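# Index the turntable one hole clockwise with plunger seated

## Task

Rotate the turntable forward by exactly one hole, turning clockwise when viewed from above, so that the plunger's pin ends fully lowered into the new hole; the fixture must be left standing upright on the deck with neither gripper touching it.

## Robot and tools

Robot: two 6-joint arms, left_arm and right_arm, each ending in a two-finger parallel gripper with a wrist camera. Fingers point along the gripper's +z axis and spread along its y axis. The reported hand point sits between the finger pads, roughly 1 cm short of the tips.

Frames: the scene frame has its origin at table-top height, halfway between the two nominal arm bases, with +z up, +x reaching out over the table, and left_arm on the +y side. The words left and right are arm names, not image sides. Calibrated base poses in the scene frame: left_arm at (+0.025, +0.326, +0.031) m, quat_wxyz (+1.000, 0, 0, +0.003); right_arm at (-0.004, -0.268, +0.031) m, quat_wxyz (+1.000, 0, 0, -0.018). Both bases have +z up. Hand positions, orientations and wrist camera poses are given in each arm's own base frame; the fixed head cameras and the table are in the scene frame. Printed hand poses can be off by a few cm, more when stretched out.

The row: every command uses rows of 14 plain numbers, always for both arms: first left_arm's six joints then its opening, then right_arm's six joints then its opening. Joint order within an arm: waist, shoulder, elbow, wrist roll, wrist yaw, wrist pitch. Joint numbers are absolute target angles in radians (the same values the Joint positions line shows), not offsets. Stated ranges: waist -2.618 to 3.054, shoulder 0.000 to 3.142, elbow 0.000 to 3.142, wrist roll -2.094 to 2.094, wrist yaw -1.571 to 1.571, wrist pitch -1.571 to 1.571. True ends may differ by up to 0.059 rad; a target more than 0.059 past a stated end and beyond the current angle gets the call rejected, and targets past the real end are clipped (reported as "joint sent to its limit"). Opening is an absolute command from -1 (shut) to +1 (fully open, 0.094 m pad gap). Writing 0 means half-closed, so to leave a gripper unchanged resend its current command.

Tools:
- execute_actions(actions, cameras): actions is a list of actions; each action is a list of 1 to 15 rows, one row per 1/30 s step, the last row repeated to fill 15 steps (0.5 s). An empty list just reports state.
- move(target, speed, blend, opening_speed, blocking, cameras): target is one 14-number row or a list of up to 15 rows (whole list within 10 s). All joints are interpolated together, so the hand follows a curve, with no obstacle avoidance. speed is rad/s for the joint with the longest travel, 0.01 to 12.57, default 0.5; one value or one per target. blend (rad) rounds corners between listed targets. opening_speed (0.2 or more, scale units per second) ramps the fingers; use it near its minimum for fragile parts. blocking=false returns after about 0.5 s while motion continues; a new move then takes over smoothly.
- wait(seconds 0 to 10, cameras): holds last commands; a running move keeps going.
- stop(cameras): brakes a running move; fast moves need room.
- zoom_image(camera, region): region [x0, y0, x1, y1] in pixels, top-left origin, at most 504x504, on the latest image of cam_head_left, cam_head_right, cam_left_wrist or cam_right_wrist (each 896x504).
- read_manual(section): licence texts only.
- finished_scene(scene): ends the scene irreversibly; call it only once the goal holds without the robot.
cameras: omitted, null or ["all"] gives all; [] gives none; a wrong name voids the call.

Results: Joint positions and Joint velocities per arm in row order, plus pad gap (m); a velocities list may read "within noise". Joint targets shows what the joints are currently driven toward; resend it to hold a joint still. Tool commands shows gripper commands. grip_measured is finger opening on the command scale; empty it may read up to 2.7 mm wide, and on a squeezed hard part a bit narrower than the part. There is no stop at contact: commanding about 0.05 below the touch reading gives full force (about 50 to 64 N per pad). To release, command well above grip_measured. Joint torques (N m, positive toward larger angle) include arm weight and offsets; joints 1 to 3 wrap at ±28. Actions results also list joint positions at some steps. A move adds a "move:" line: done, off_target (resting more than 0.035 rad from target), moving, held, or fault, and limits=held if steps were withheld. "joint command not followed" means the clearance check altered targets.

Motion notes: each step a joint target may lead its measured angle by at most 0.339 rad (first three joints) or 2.2 rad (wrists); targets implying over 200 mm of hand travel are scaled back. Tiny turns may not start. Pressing deeper past a contact or moving faster hits harder.

Avoid: dropping or releasing moving parts, slamming, hard pushes, anything leaving the table, the two arms pressing each other (including one gripper closing on the other's fingers), and long stretched or straining poses that heat motors (MOTOR HOT at 75 °C, fault and fold at 90 °C, collapse at 100 °C). Wrist camera cables touching the fixture count as contact, so keep them clear at the end.

Each tool is called after "Request:" as name([rows], argument=value, ...), one row to a line, values as JSON.

## Session

Request:
execute_actions(actions=[])

Scene clock: 0.00 s.
left_arm: end_effector_position=(+0.3695, +0.0210, +0.1447) grip_measured=+1.000 end_effector_quat_wxyz=(+0.691, -0.046, +0.720, +0.036) | right_arm: end_effector_position=(+0.3642, -0.0543, +0.1341) grip_measured=+1.000 end_effector_quat_wxyz=(+0.671, +0.135, +0.726, -0.062)
Joint names: [waist, shoulder, elbow, wrist roll, wrist yaw, wrist pitch]
Joint positions: left_arm=[-0.002 1.545 0.182 -0.017 -0.116 1.321 0.094] | right_arm=[-0.036 1.532 0.189 0.115 0.24 1.248 0.094]
Joint velocities: within noise
Joint torques (N m): no reading
Heat: left arm: 33 °C; right arm: 32 °C.
Joint targets: left_arm=[-0.002 1.540 0.186 -0.017 -0.116 1.320] | right_arm=[-0.036 1.528 0.193 0.114 0.240 1.243]
Tool commands: left_gripper/opening=+1.0 right_gripper/opening=+1.0

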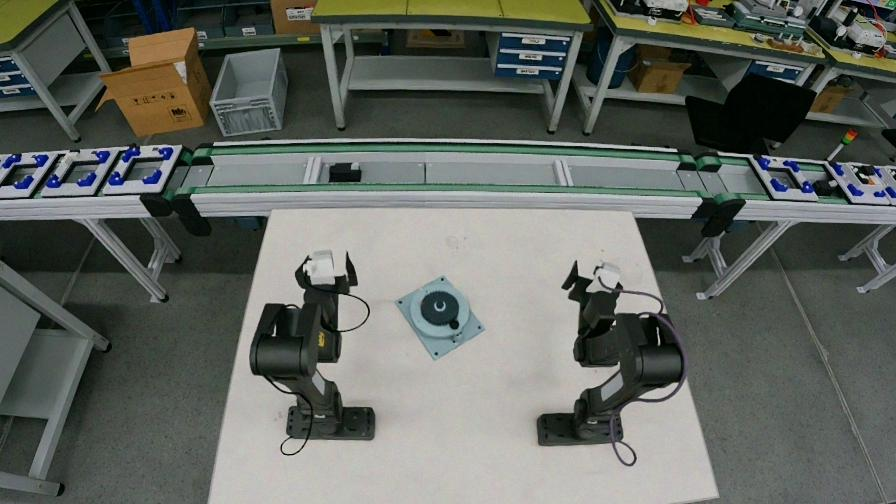

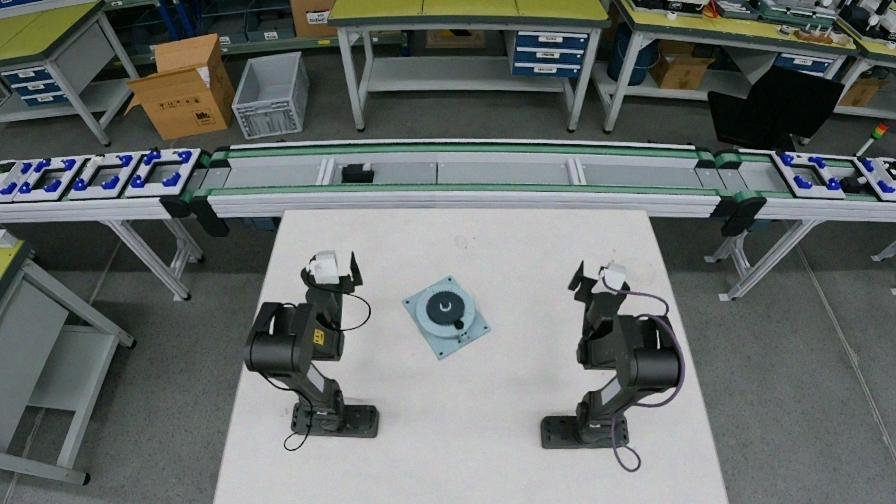

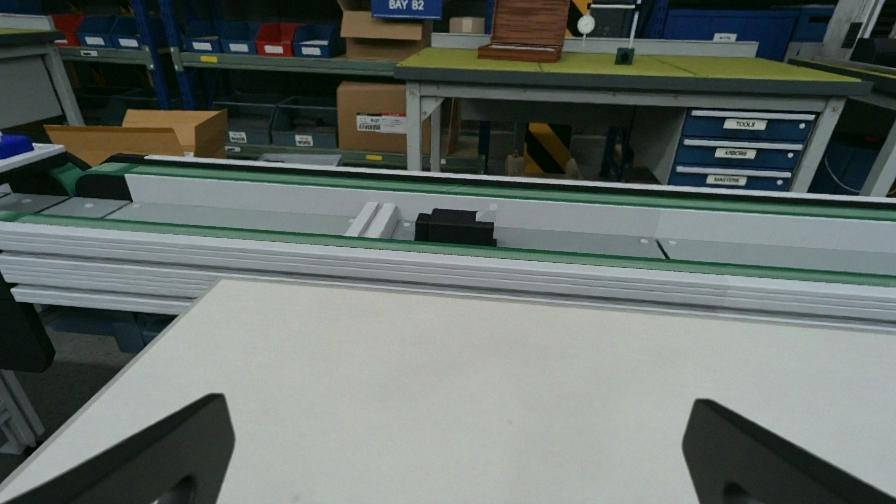

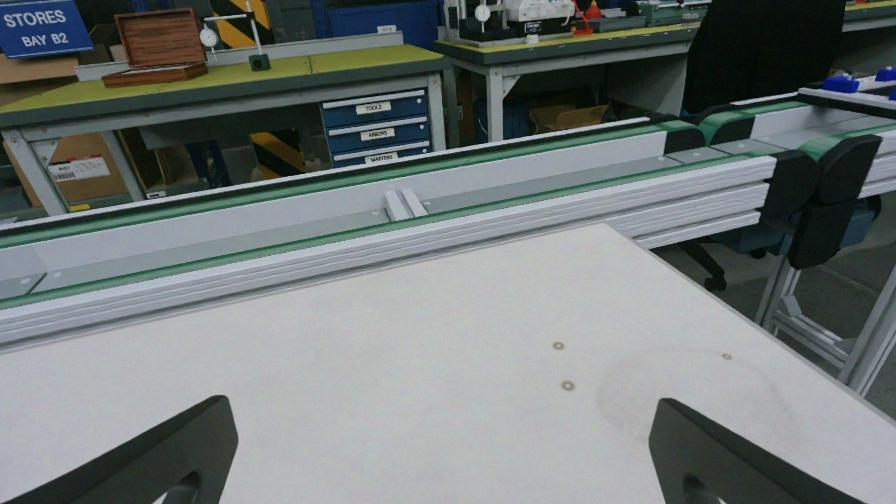

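Request:
zoom_image(camera="cam_head_left", region=[380, 260, 500, 370])

Request:
zoom_image(camera="cam_head_right", region=[390, 260, 510, 370])

Scaled by 4.200 from the camera's 896x504 image, which has a finer 1280x720 frame.

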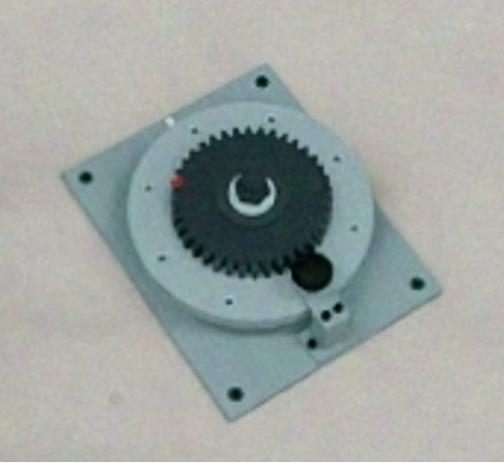

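Scaled by 4.200 from the camera's 896x504 image, which has a finer 1280x720 frame.

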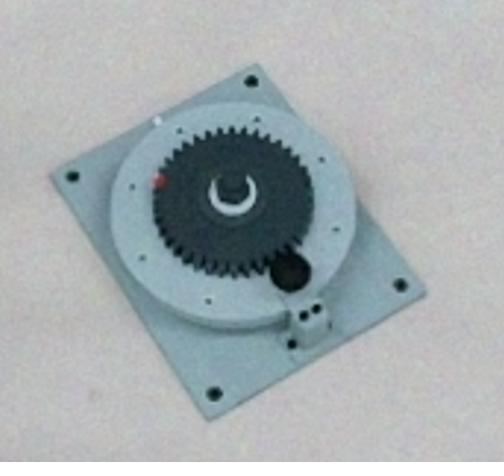

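Request:
move([
  [-0.002, 1.992, 1.786, 0, 0, -1.365, 1, -0.036, 1.528, 0.193, 0.114, 0.240, 1.243, 1],
  [-0.715, 1.992, 1.786, 0, 0, -1.365, 1, -0.036, 1.528, 0.193, 0.114, 0.240, 1.243, 1],
], speed=1.2)

Scene clock: 162.30 s.
left_arm: end_effector_position=(+0.2833, -0.2490, +0.1187) grip_measured=+1.000 end_effector_quat_wxyz=(+0.002, +0.349, +0.937, -0.003) | right_arm: end_effector_position=(+0.3642, -0.0543, +0.1341) grip_measured=+1.000 end_effector_quat_wxyz=(+0.671, +0.135, +0.726, -0.062)
Joint names: [waist, shoulder, elbow, wrist roll, wrist yaw, wrist pitch]
Joint positions: left_arm=[-0.722 1.976 1.759 -0.009 0.004 -1.349 0.094] | right_arm=[-0.036 1.532 0.189 0.115 0.24 1.248 0.094]
Joint velocities: within noise
Joint torques (N m): left_arm=[0.55 -8.87 7.1 0.11 -0.05 0.22] | right_arm=[-0.13 -4.52 6.16 0.02 0.01 1.71]
Heat: left arm: 34 °C; right arm: 36 °C.
Joint targets: left_arm=[-0.715 1.992 1.786 0.000 0.000 -1.365] | right_arm=[-0.036 1.528 0.193 0.114 0.240 1.243]
move: done

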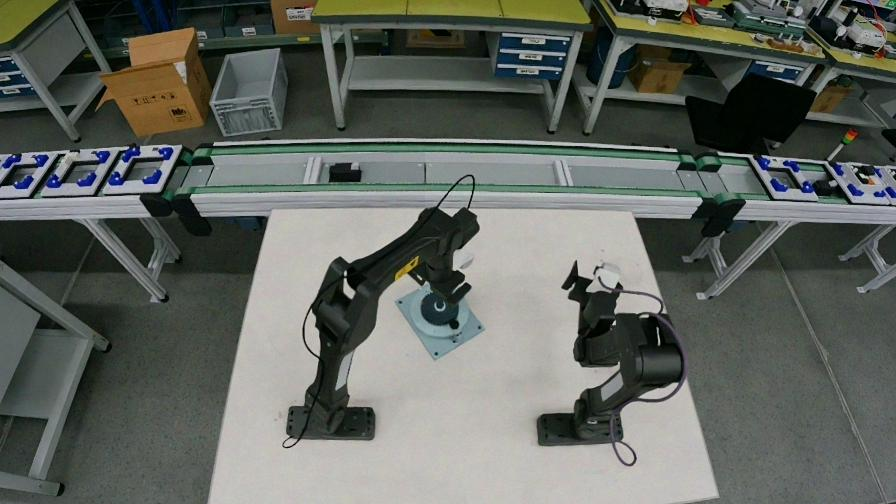

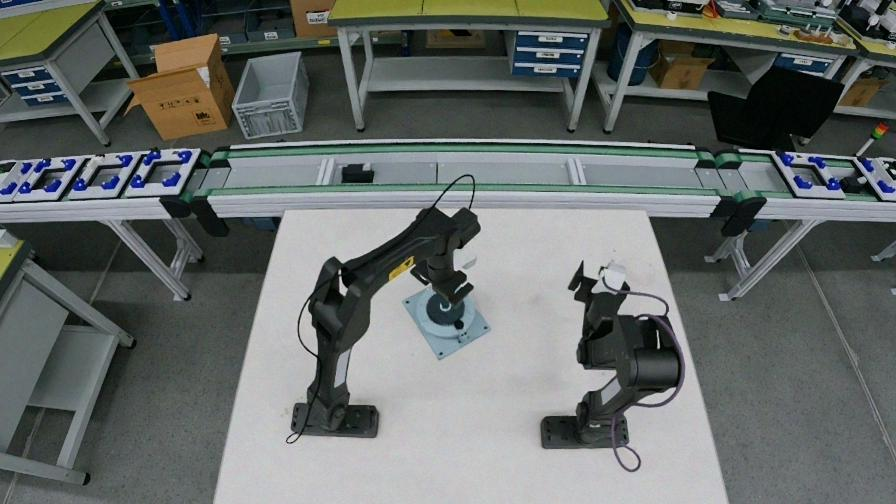

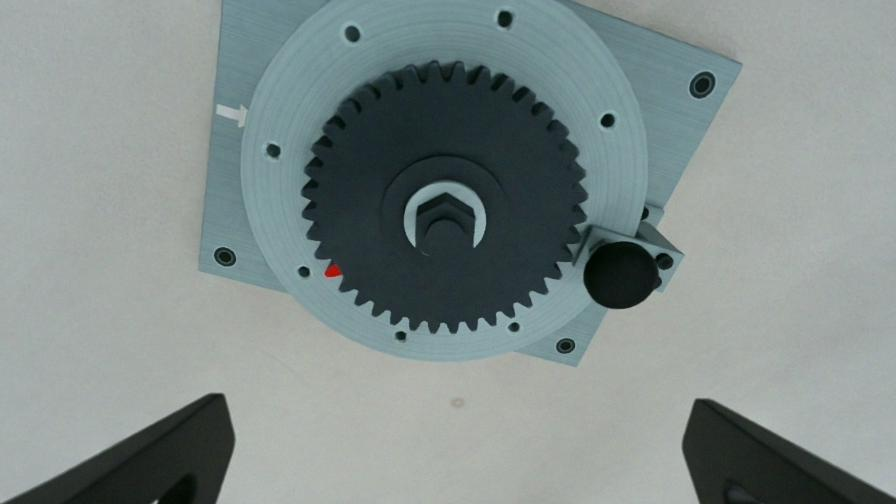

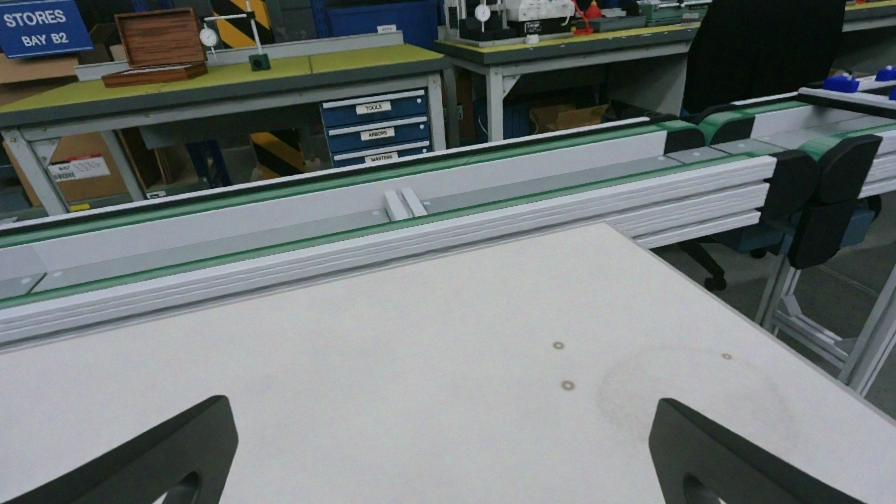

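Request:
zoom_image(camera="cam_left_wrist", region=[180, 0, 684, 400])

Request:
zoom_image(camera="cam_left_wrist", region=[540, 180, 740, 380])

Scaled by 1.000.

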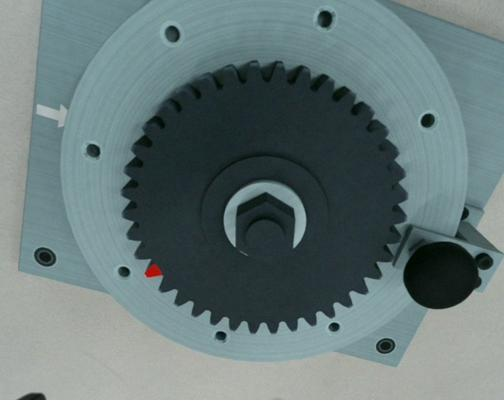

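Scaled by 2.520 from the camera's 896x504 image, which has a finer 1280x720 frame.

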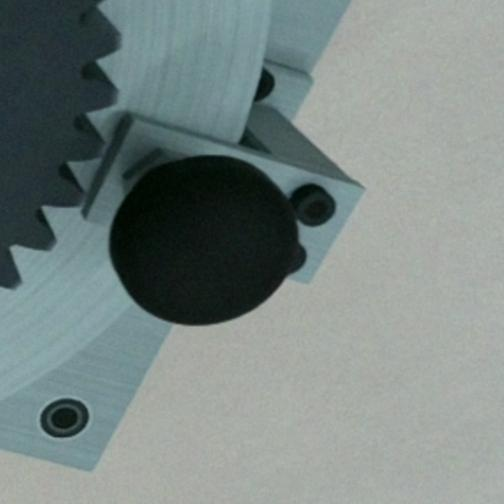

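Request:
move(target=[-0.5, 1.992, 1.786, 0, 0, -1.365, 1, -0.036, 1.528, 0.193, 0.114, 0.240, 1.243, 1], speed=0.8, cameras=["cam_left_wrist"])

Request:
zoom_image(camera="cam_left_wrist", region=[392, 0, 896, 420])

Request:
move(target=[-0.93, 1.992, 1.786, 0, 0, -1.365, 1, -0.036, 1.528, 0.193, 0.114, 0.240, 1.243, 1], speed=0.8, cameras=["cam_left_wrist"])

Request:
zoom_image(camera="cam_left_wrist", region=[0, 0, 504, 420])

Scene clock: 262.00 s.
left_arm: end_effector_position=(+0.3326, -0.1774, +0.1186) grip_measured=+1.000 end_effector_quat_wxyz=(+0.002, +0.240, +0.971, +0.001) | right_arm: end_effector_position=(+0.3642, -0.0543, +0.1341) grip_measured=+1.000 end_effector_quat_wxyz=(+0.671, +0.135, +0.726, -0.062)
Joint names: [waist, shoulder, elbow, wrist roll, wrist yaw, wrist pitch]
Joint positions: left_arm=[-0.494 1.976 1.759 -0.009 -0.003 -1.35 0.094] | right_arm=[-0.036 1.532 0.189 0.115 0.24 1.248 0.094]
Joint velocities: within noise
Joint torques (N m): left_arm=[-0.53 -8.91 7.05 0.11 0.02 0.23] | right_arm=[-0.09 -4.55 6.17 0.02 0.01 1.7]
Heat: left arm: 33 °C; right arm: 38 °C.
Joint targets: left_arm=[-0.500 1.992 1.786 0.000 0.000 -1.365] | right_arm=[-0.036 1.528 0.193 0.114 0.240 1.243]
move: done
Images, in order (width x height): cam_left_wrist 896x504.

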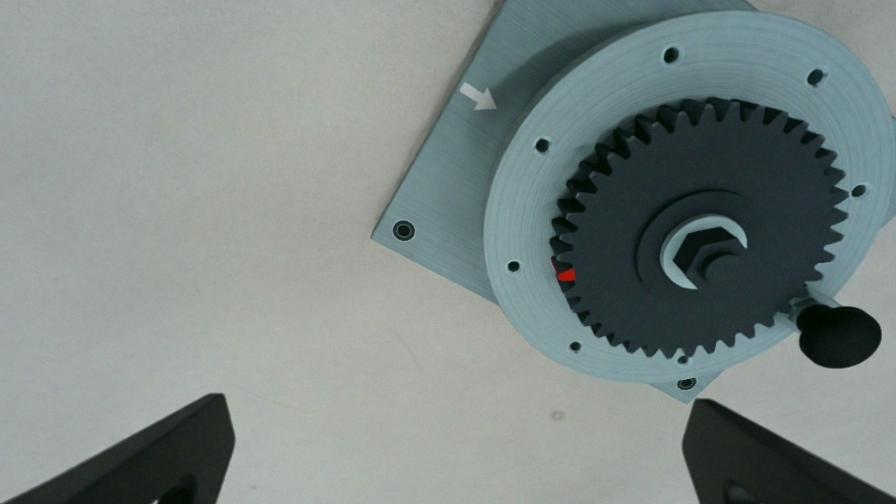

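Scaled by 1.000.

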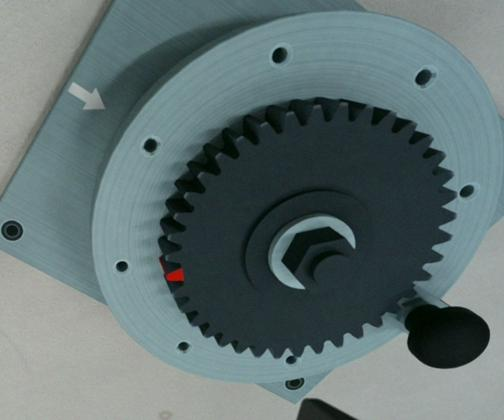

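Scene clock: 262.97 s.
left_arm: end_effector_position=(+0.2234, -0.3036, +0.1186) grip_measured=+1.000 end_effector_quat_wxyz=(+0.001, +0.448, +0.894, -0.002) | right_arm: end_effector_position=(+0.3642, -0.0543, +0.1341) grip_measured=+1.000 end_effector_quat_wxyz=(+0.671, +0.135, +0.726, -0.062)
Joint names: [waist, shoulder, elbow, wrist roll, wrist yaw, wrist pitch]
Joint positions: left_arm=[-0.938 1.976 1.759 -0.008 0.002 -1.35 0.094] | right_arm=[-0.036 1.532 0.189 0.115 0.24 1.248 0.094]
Joint velocities: within noise
Joint torques (N m): left_arm=[0.61 -8.95 7.12 0.11 -0.02 0.23] | right_arm=[-0.09 -4.55 6.16 0.01 0 1.71]
Heat: left arm: 33 °C; right arm: 38 °C.
Joint targets: left_arm=[-0.930 1.992 1.786 0.000 0.000 -1.365] | right_arm=[-0.036 1.528 0.193 0.114 0.240 1.243]
move: done
Images, in order (width x height): cam_left_wrist 896x504.

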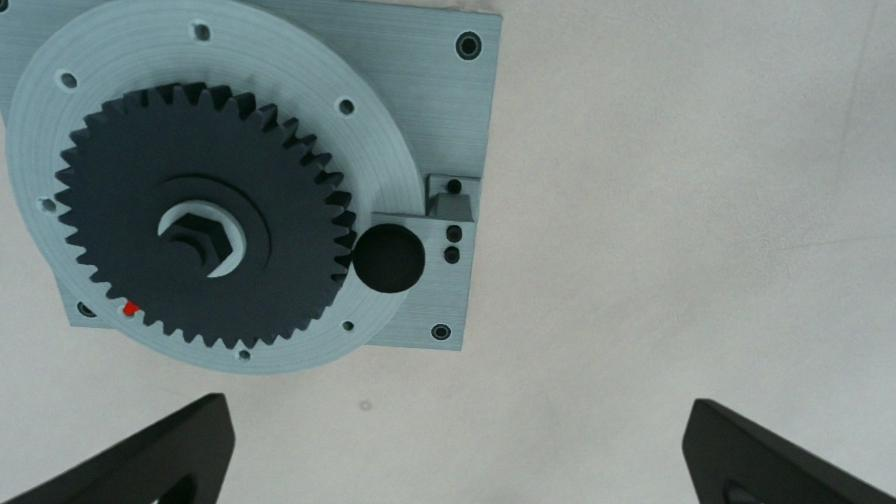

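Scaled by 1.000.

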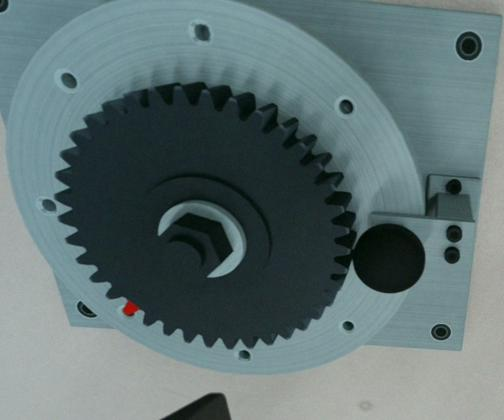

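Request:
move([
  [0, 1.992, 1.786, 0, 0, -1.365, 1, -0.036, 1.528, 0.193, 0.114, 0.240, 1.243, 1],
  [0, 1.992, 1.786, 0, 0, -1.365, 1, 0.877, 1.5145, 0.03, 0, 0, 1.3135, 1],
], speed=1.0, cameras=["cam_right_wrist", "cam_head_left"])

Scene clock: 361.63 s.
left_arm: end_effector_position=(+0.3769, +0.0042, +0.1187) grip_measured=+1.000 end_effector_quat_wxyz=(+0.002, -0.007, +1.000, +0.003) | right_arm: end_effector_position=(+0.2146, +0.2530, +0.0927) grip_measured=+1.000 end_effector_quat_wxyz=(+0.573, -0.320, +0.706, +0.266)
Joint names: [waist, shoulder, elbow, wrist roll, wrist yaw, wrist pitch]
Joint positions: left_arm=[0.006 1.976 1.759 -0.008 -0.006 -1.35 0.094] | right_arm=[0.869 1.532 0.038 0.011 0.009 1.292 0.094]
Joint velocities: within noise
Joint torques (N m): left_arm=[-0.53 -8.91 7.1 0.11 0.05 0.22] | right_arm=[0.65 -4.85 4.12 -0.1 -0.11 1.97]
Heat: left arm: 34 °C; right arm: 39 °C.
Joint targets: left_arm=[0.000 1.992 1.786 0.000 0.000 -1.365] | right_arm=[0.877 1.514 0.030 0.000 0.000 1.313]
move: done
Images, in order (width x height): cam_head_left 896x504, cam_right_wrist 896x504.

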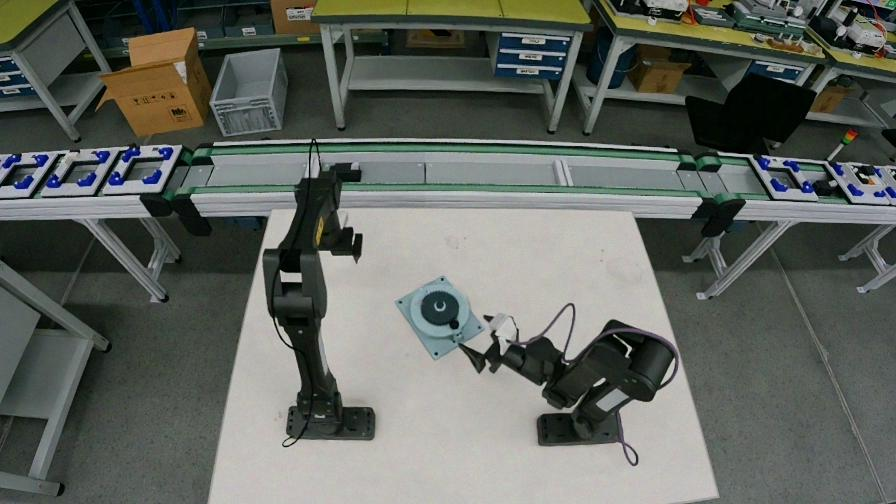

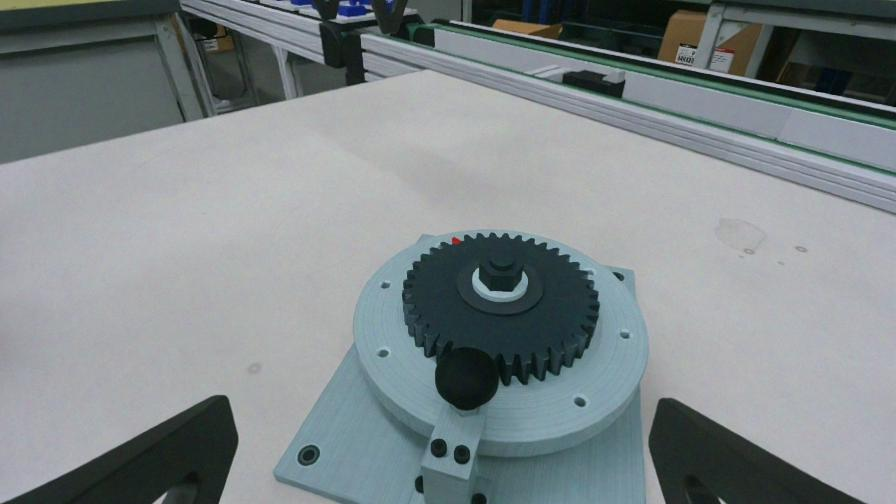

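Request:
zoom_image(camera="cam_right_wrist", region=[340, 220, 660, 504])

Request:
zoom_image(camera="cam_right_wrist", region=[400, 330, 540, 504])

Request:
zoom_image(camera="cam_right_wrist", region=[440, 220, 560, 340])

Scaled by 1.575 from the camera's 896x504 image, which has a finer 1280x720 frame.

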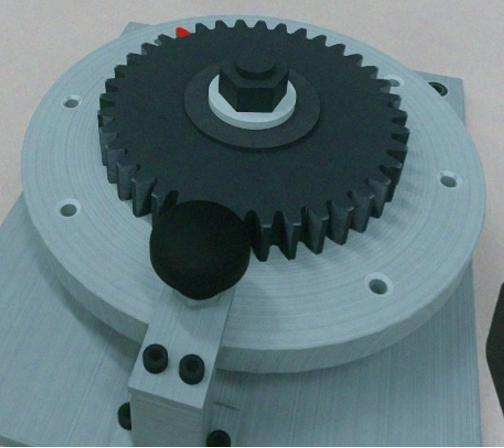

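Scaled by 2.897 from the camera's 896x504 image, which has a finer 1280x720 frame.

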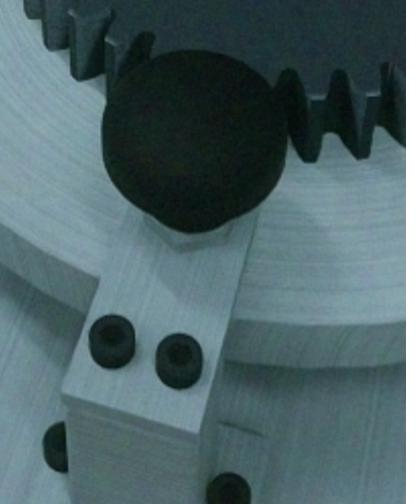

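Scaled by 4.200 from the camera's 896x504 image, which has a finer 1280x720 frame.

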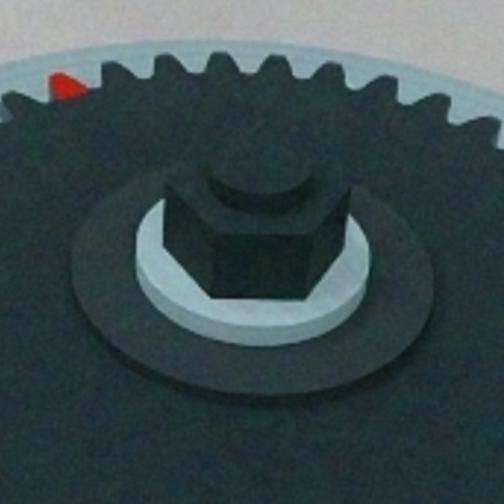

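Request:
move([
  [-0.7215, 2.040, 1.790, 0, 0, -1.325, 1, 0.877, 1.5145, 0.03, 0, 0, 1.3135, 1],
  [-0.7215, 2.060, 1.786, 0, 0, -1.301, 1, 0.877, 1.5145, 0.03, 0, 0, 1.3135, 1],
], speed=[1.0, 0.3], cameras=["cam_left_wrist", "cam_head_left", "cam_right_wrist"])

Request:
zoom_image(camera="cam_left_wrist", region=[348, 250, 548, 450])

Scene clock: 535.03 s.
left_arm: end_effector_position=(+0.2869, -0.2546, +0.0945) grip_measured=+1.000 end_effector_quat_wxyz=(-0.016, +0.352, +0.936, +0.004) | right_arm: end_effector_position=(+0.2145, +0.2532, +0.0929) grip_measured=+1.000 end_effector_quat_wxyz=(+0.573, -0.320, +0.705, +0.266)
Joint names: [waist, shoulder, elbow, wrist roll, wrist yaw, wrist pitch]
Joint positions: left_arm=[-0.727 2.042 1.759 -0.008 0.004 -1.32 0.094] | right_arm=[0.869 1.532 0.038 0.01 0.008 1.293 0.094]
Joint velocities: within noise
Joint torques (N m): left_arm=[0.38 -9.32 7.05 0.11 -0.04 0.57] | right_arm=[0.66 -4.89 4.14 -0.09 -0.1 1.96]
Heat: left arm: 34 °C; right arm: 43 °C.
Joint targets: left_arm=[-0.721 2.060 1.786 0.000 0.000 -1.301] | right_arm=[0.877 1.514 0.030 0.000 0.000 1.313]
move: done
Images, in order (width x height): cam_head_left 896x504, cam_left_wrist 896x504, cam_right_wrist 896x504.

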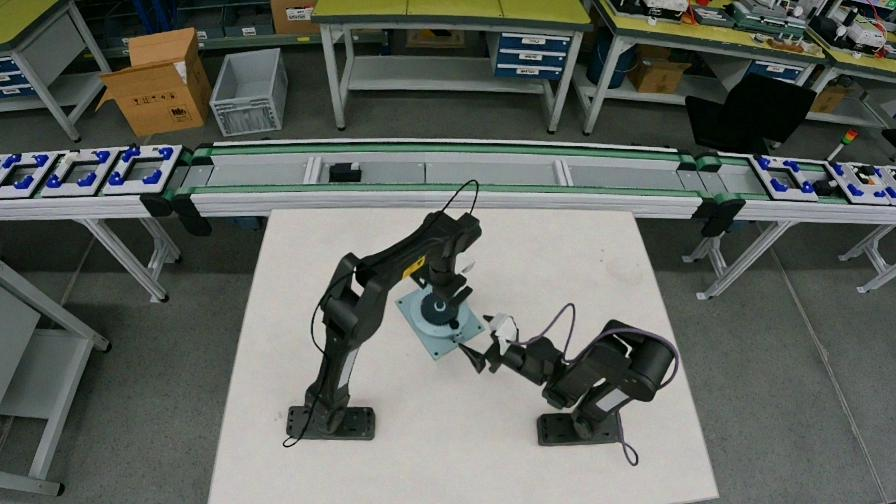

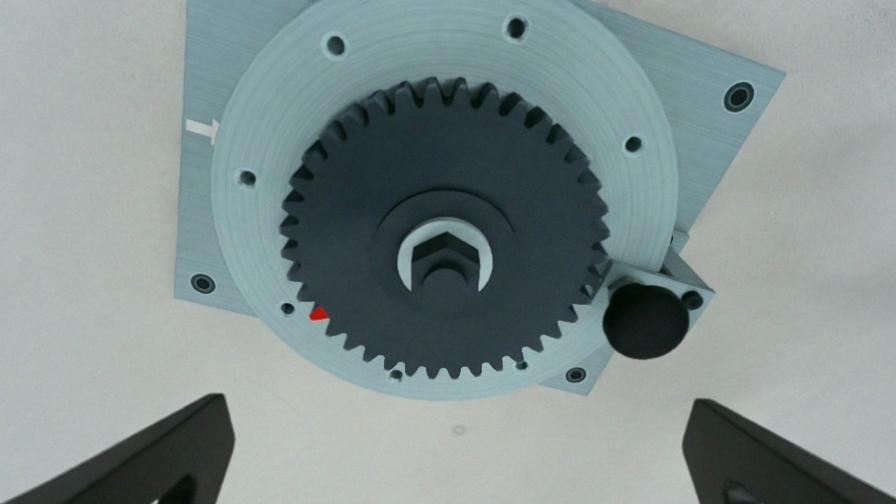

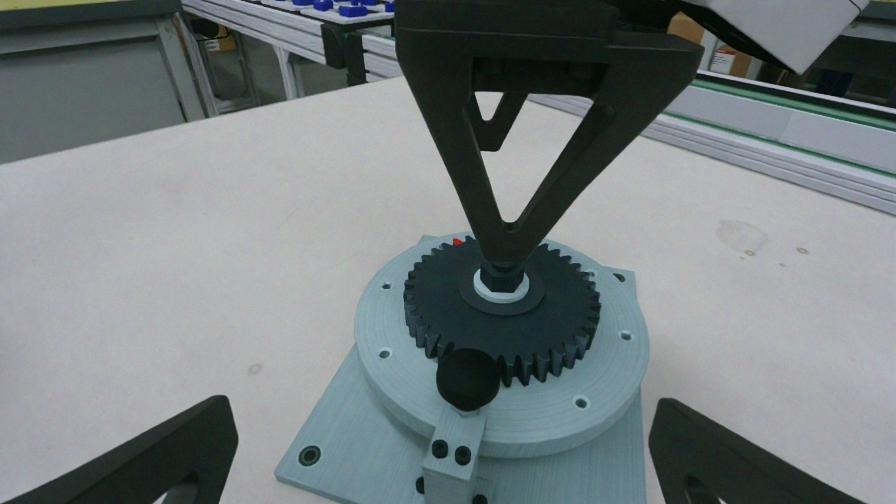

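Scaled by 2.520 from the camera's 896x504 image, which has a finer 1280x720 frame.

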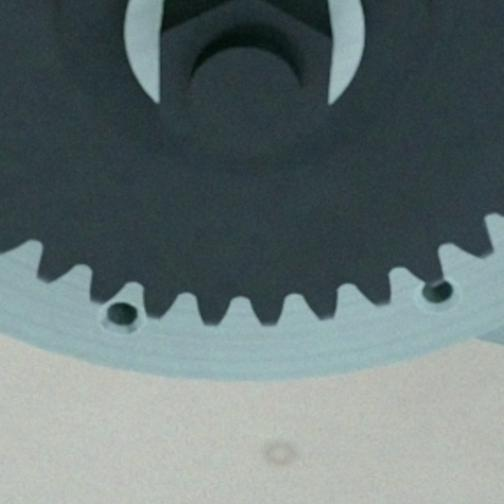

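Request:
move([
  [-0.7215, 2.060, 1.786, 0, 0, -1.301, -0.15, 0.877, 1.5145, 0.03, 0, 0, 1.3135, 1],
  [-0.719, 2.080, 1.680, 0, 0, -1.163, -0.15, 0.877, 1.5145, 0.03, 0, 0, 1.3135, 1],
  [-0.719, 2.089, 1.609, 0, 0, -1.067, -0.15, 0.877, 1.5145, 0.03, 0, 0, 1.3135, 1],
], speed=[0.3, 0.2, 0.2], cameras=["cam_left_wrist", "cam_right_wrist"])

Scene clock: 597.90 s.
left_arm: end_effector_position=(+0.3006, -0.2668, +0.0499) grip_measured=-0.148 end_effector_quat_wxyz=(+0.016, +0.352, +0.936, -0.008) | right_arm: end_effector_position=(+0.2144, +0.2533, +0.0929) grip_measured=+1.000 end_effector_quat_wxyz=(+0.574, -0.321, +0.705, +0.266)
Joint names: [waist, shoulder, elbow, wrist roll, wrist yaw, wrist pitch]
Joint positions: left_arm=[-0.727 2.07 1.621 -0.008 0.004 -1.086 0.04] | right_arm=[0.869 1.532 0.038 0.01 0.008 1.293 0.094]
Joint velocities: within noise
Joint torques (N m): left_arm=[0.62 -9.51 4 0.09 -0.04 0.71] | right_arm=[0.66 -4.83 4.08 -0.07 -0.09 1.97]
Heat: left arm: 35 °C; right arm: 44 °C.
Joint targets: left_arm=[-0.719 2.089 1.609 0.000 0.000 -1.067] | right_arm=[0.877 1.514 0.030 0.000 0.000 1.314]
move: done
Images, in order (width x height): cam_left_wrist 896x504, cam_right_wrist 896x504.

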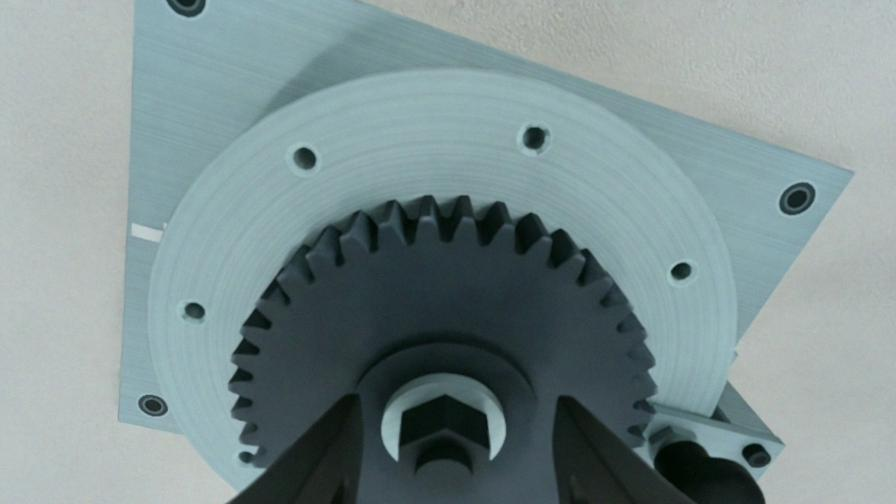

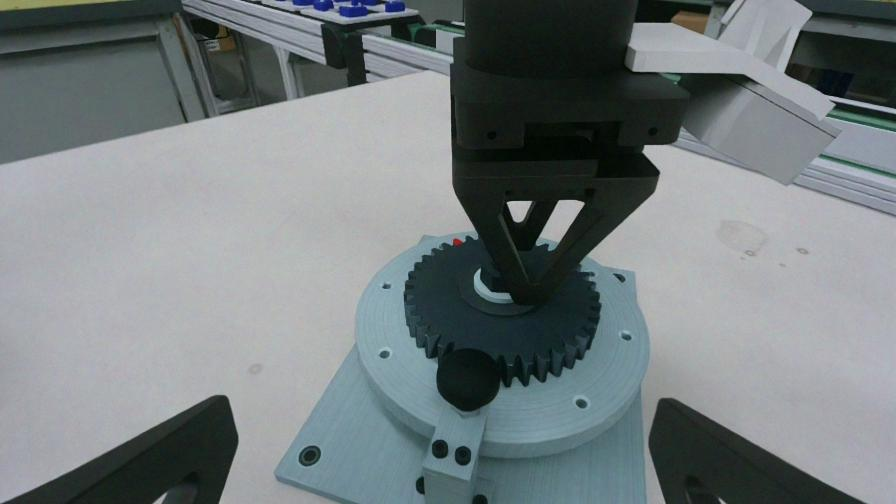

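Request:
move(target=[-0.719, 2.089, 1.570, 0, 0, -1.067, -0.15, 0.877, 1.5145, 0.03, 0, 0, 1.3135, 1], speed=0.15, cameras=["cam_left_wrist", "cam_right_wrist"])

Request:
zoom_image(camera="cam_right_wrist", region=[400, 180, 640, 320])

Scene clock: 610.33 s.
left_arm: end_effector_position=(+0.2930, -0.2600, +0.0409) grip_measured=-0.148 end_effector_quat_wxyz=(+0.001, +0.352, +0.936, -0.002) | right_arm: end_effector_position=(+0.2144, +0.2533, +0.0929) grip_measured=+1.000 end_effector_quat_wxyz=(+0.574, -0.321, +0.705, +0.266)
Joint names: [waist, shoulder, elbow, wrist roll, wrist yaw, wrist pitch]
Joint positions: left_arm=[-0.727 2.07 1.585 -0.008 0.004 -1.083 0.04] | right_arm=[0.869 1.532 0.038 0.01 0.008 1.293 0.094]
Joint velocities: within noise
Joint torques (N m): left_arm=[0.59 -9.35 3.66 0.1 -0.05 0.6] | right_arm=[0.68 -4.85 4.1 -0.08 -0.09 1.95]
Heat: left arm: 36 °C; right arm: 44 °C.
Joint targets: left_arm=[-0.719 2.089 1.570 0.000 0.000 -1.067] | right_arm=[0.877 1.514 0.030 0.000 0.000 1.314]
move: done
Images, in order (width x height): cam_left_wrist 896x504, cam_right_wrist 896x504.

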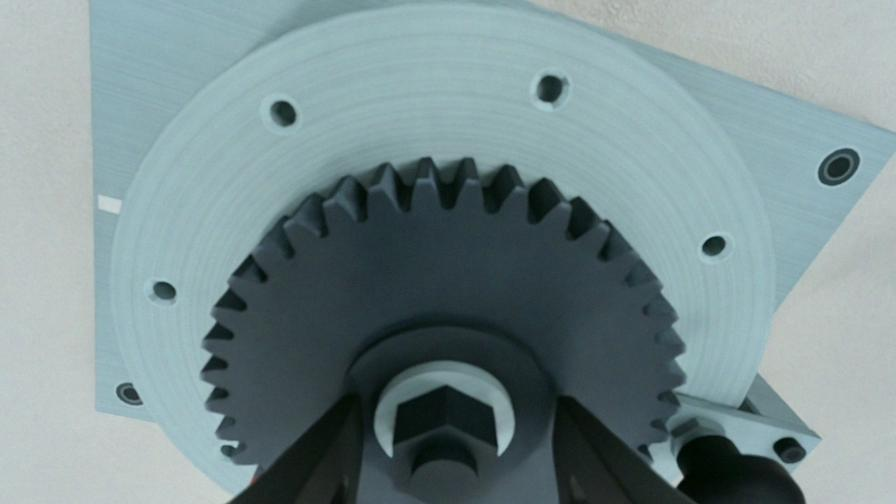

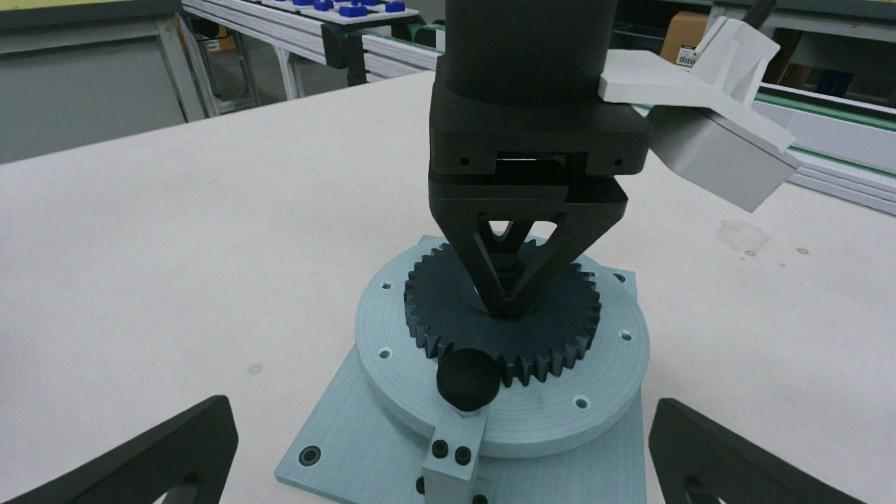

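Scaled by 2.100 from the camera's 896x504 image, which has a finer 1280x720 frame.

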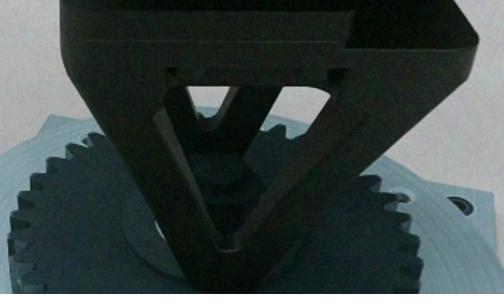

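Request:
move(target=[-0.719, 2.089, 1.570, 0, 0, -1.067, -0.75, 0.877, 1.5145, 0.03, 0, 0, 1.3135, 1], speed=0.15, opening_speed=0.4, cameras=["cam_left_wrist", "cam_right_wrist"])

Request:
zoom_image(camera="cam_left_wrist", region=[300, 320, 600, 504])

Scene clock: 621.83 s.
left_arm: end_effector_position=(+0.2946, -0.2581, +0.0409) grip_measured=-0.475 end_effector_quat_wxyz=(+0.002, +0.350, +0.937, +0.001) | right_arm: end_effector_position=(+0.2144, +0.2533, +0.0929) grip_measured=+1.000 end_effector_quat_wxyz=(+0.574, -0.321, +0.705, +0.267)
Joint names: [waist, shoulder, elbow, wrist roll, wrist yaw, wrist pitch]
Joint positions: left_arm=[-0.723 2.07 1.585 -0.008 -0.003 -1.083 0.025] | right_arm=[0.869 1.532 0.038 0.01 0.007 1.293 0.094]
Joint velocities: within noise
Joint torques (N m): left_arm=[0.32 -9.36 3.69 0.11 0.03 0.6] | right_arm=[0.7 -4.86 4.14 -0.07 -0.09 1.96]
Heat: left arm: 36 °C; right arm: 44 °C.
Joint targets: left_arm=[-0.719 2.089 1.570 0.000 0.000 -1.067] | right_arm=[0.877 1.514 0.030 0.000 0.000 1.314]
move: done
Images, in order (width x height): cam_left_wrist 896x504, cam_right_wrist 896x504.

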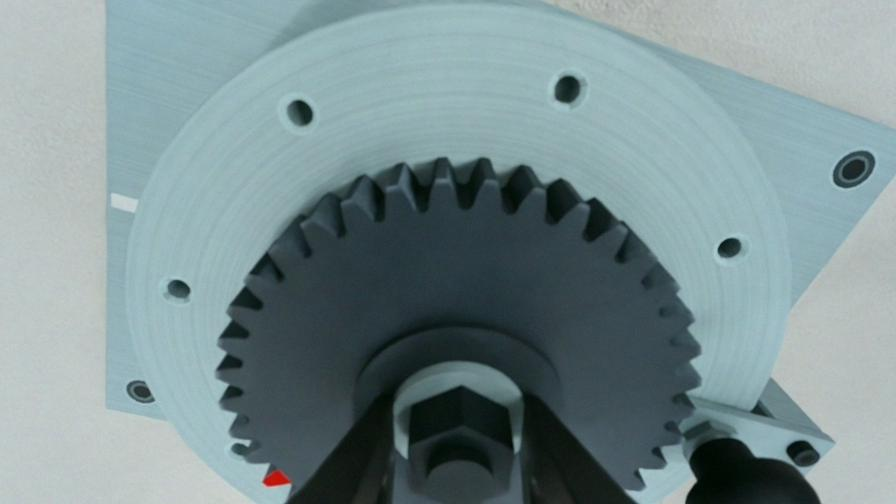

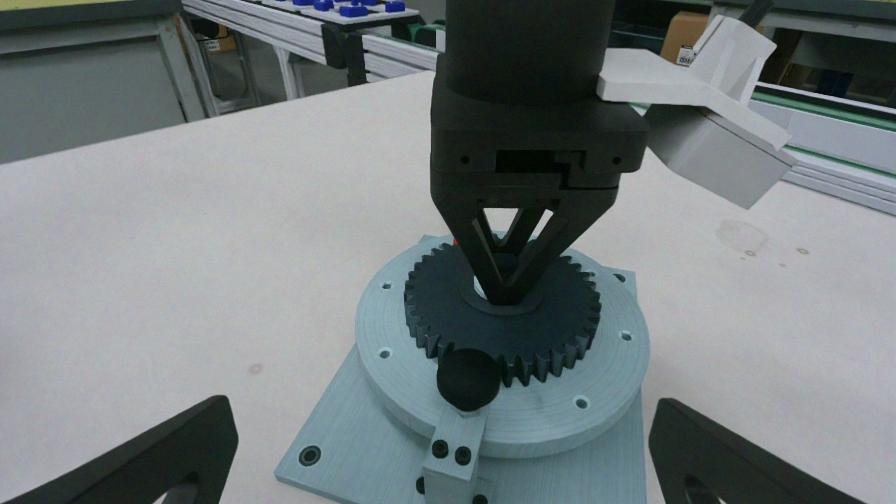

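Scaled by 1.680 from the camera's 896x504 image, which has a finer 1280x720 frame.

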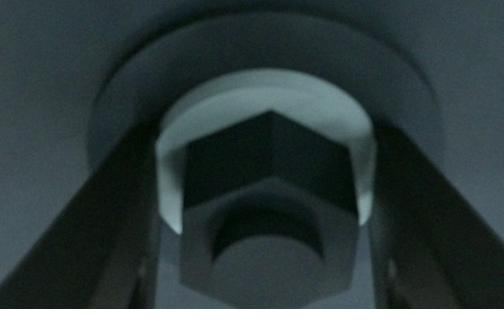

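Request:
move([
  [-0.719, 2.089, 1.570, 0, 0, -1.067, -0.15, 0.877, 1.5145, 0.03, 0, 0, 1.3135, 1],
  [-0.719, 2.089, 1.631, 0, 0, -1.118, -0.15, 0.877, 1.5145, 0.03, 0, 0, 1.3135, 1],
], speed=0.15, opening_speed=1.0, cameras=["cam_left_wrist", "cam_right_wrist"])

Scene clock: 647.93 s.
left_arm: end_effector_position=(+0.2955, -0.2589, +0.0457) grip_measured=-0.152 end_effector_quat_wxyz=(+0.002, +0.350, +0.937, +0.001) | right_arm: end_effector_position=(+0.2144, +0.2533, +0.0929) grip_measured=+1.000 end_effector_quat_wxyz=(+0.574, -0.321, +0.705, +0.267)
Joint names: [waist, shoulder, elbow, wrist roll, wrist yaw, wrist pitch]
Joint positions: left_arm=[-0.723 2.07 1.605 -0.008 -0.003 -1.102 0.04] | right_arm=[0.869 1.532 0.038 0.01 0.007 1.293 0.094]
Joint velocities: within noise
Joint torques (N m): left_arm=[0.32 -9.4 6.9 0.11 0.01 0.23] | right_arm=[0.72 -4.88 4.1 -0.08 -0.09 1.95]
Heat: left arm: 36 °C; right arm: 45 °C.
Joint targets: left_arm=[-0.719 2.089 1.631 0.000 0.000 -1.118] | right_arm=[0.877 1.514 0.030 0.000 0.000 1.314]
move: done
Images, in order (width x height): cam_left_wrist 896x504, cam_right_wrist 896x504.

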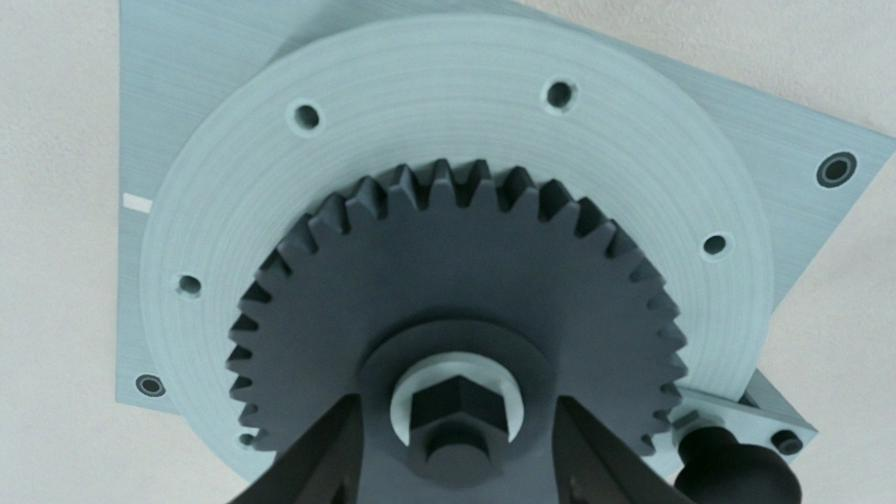

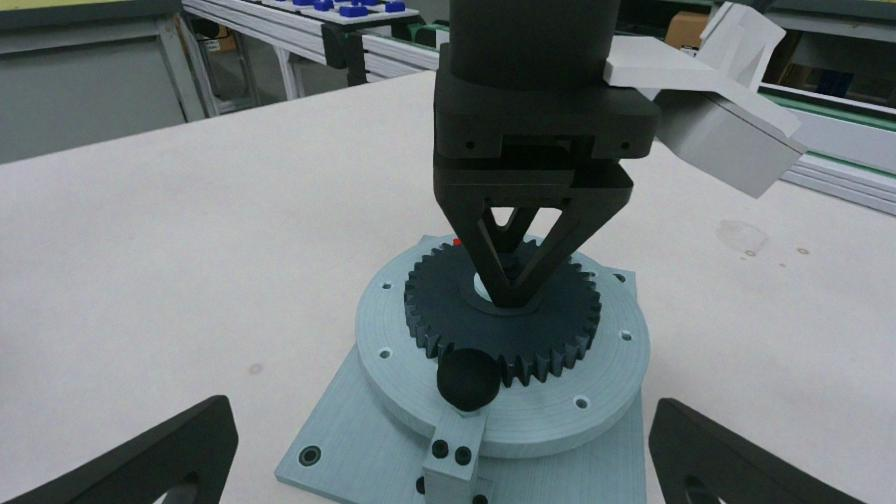

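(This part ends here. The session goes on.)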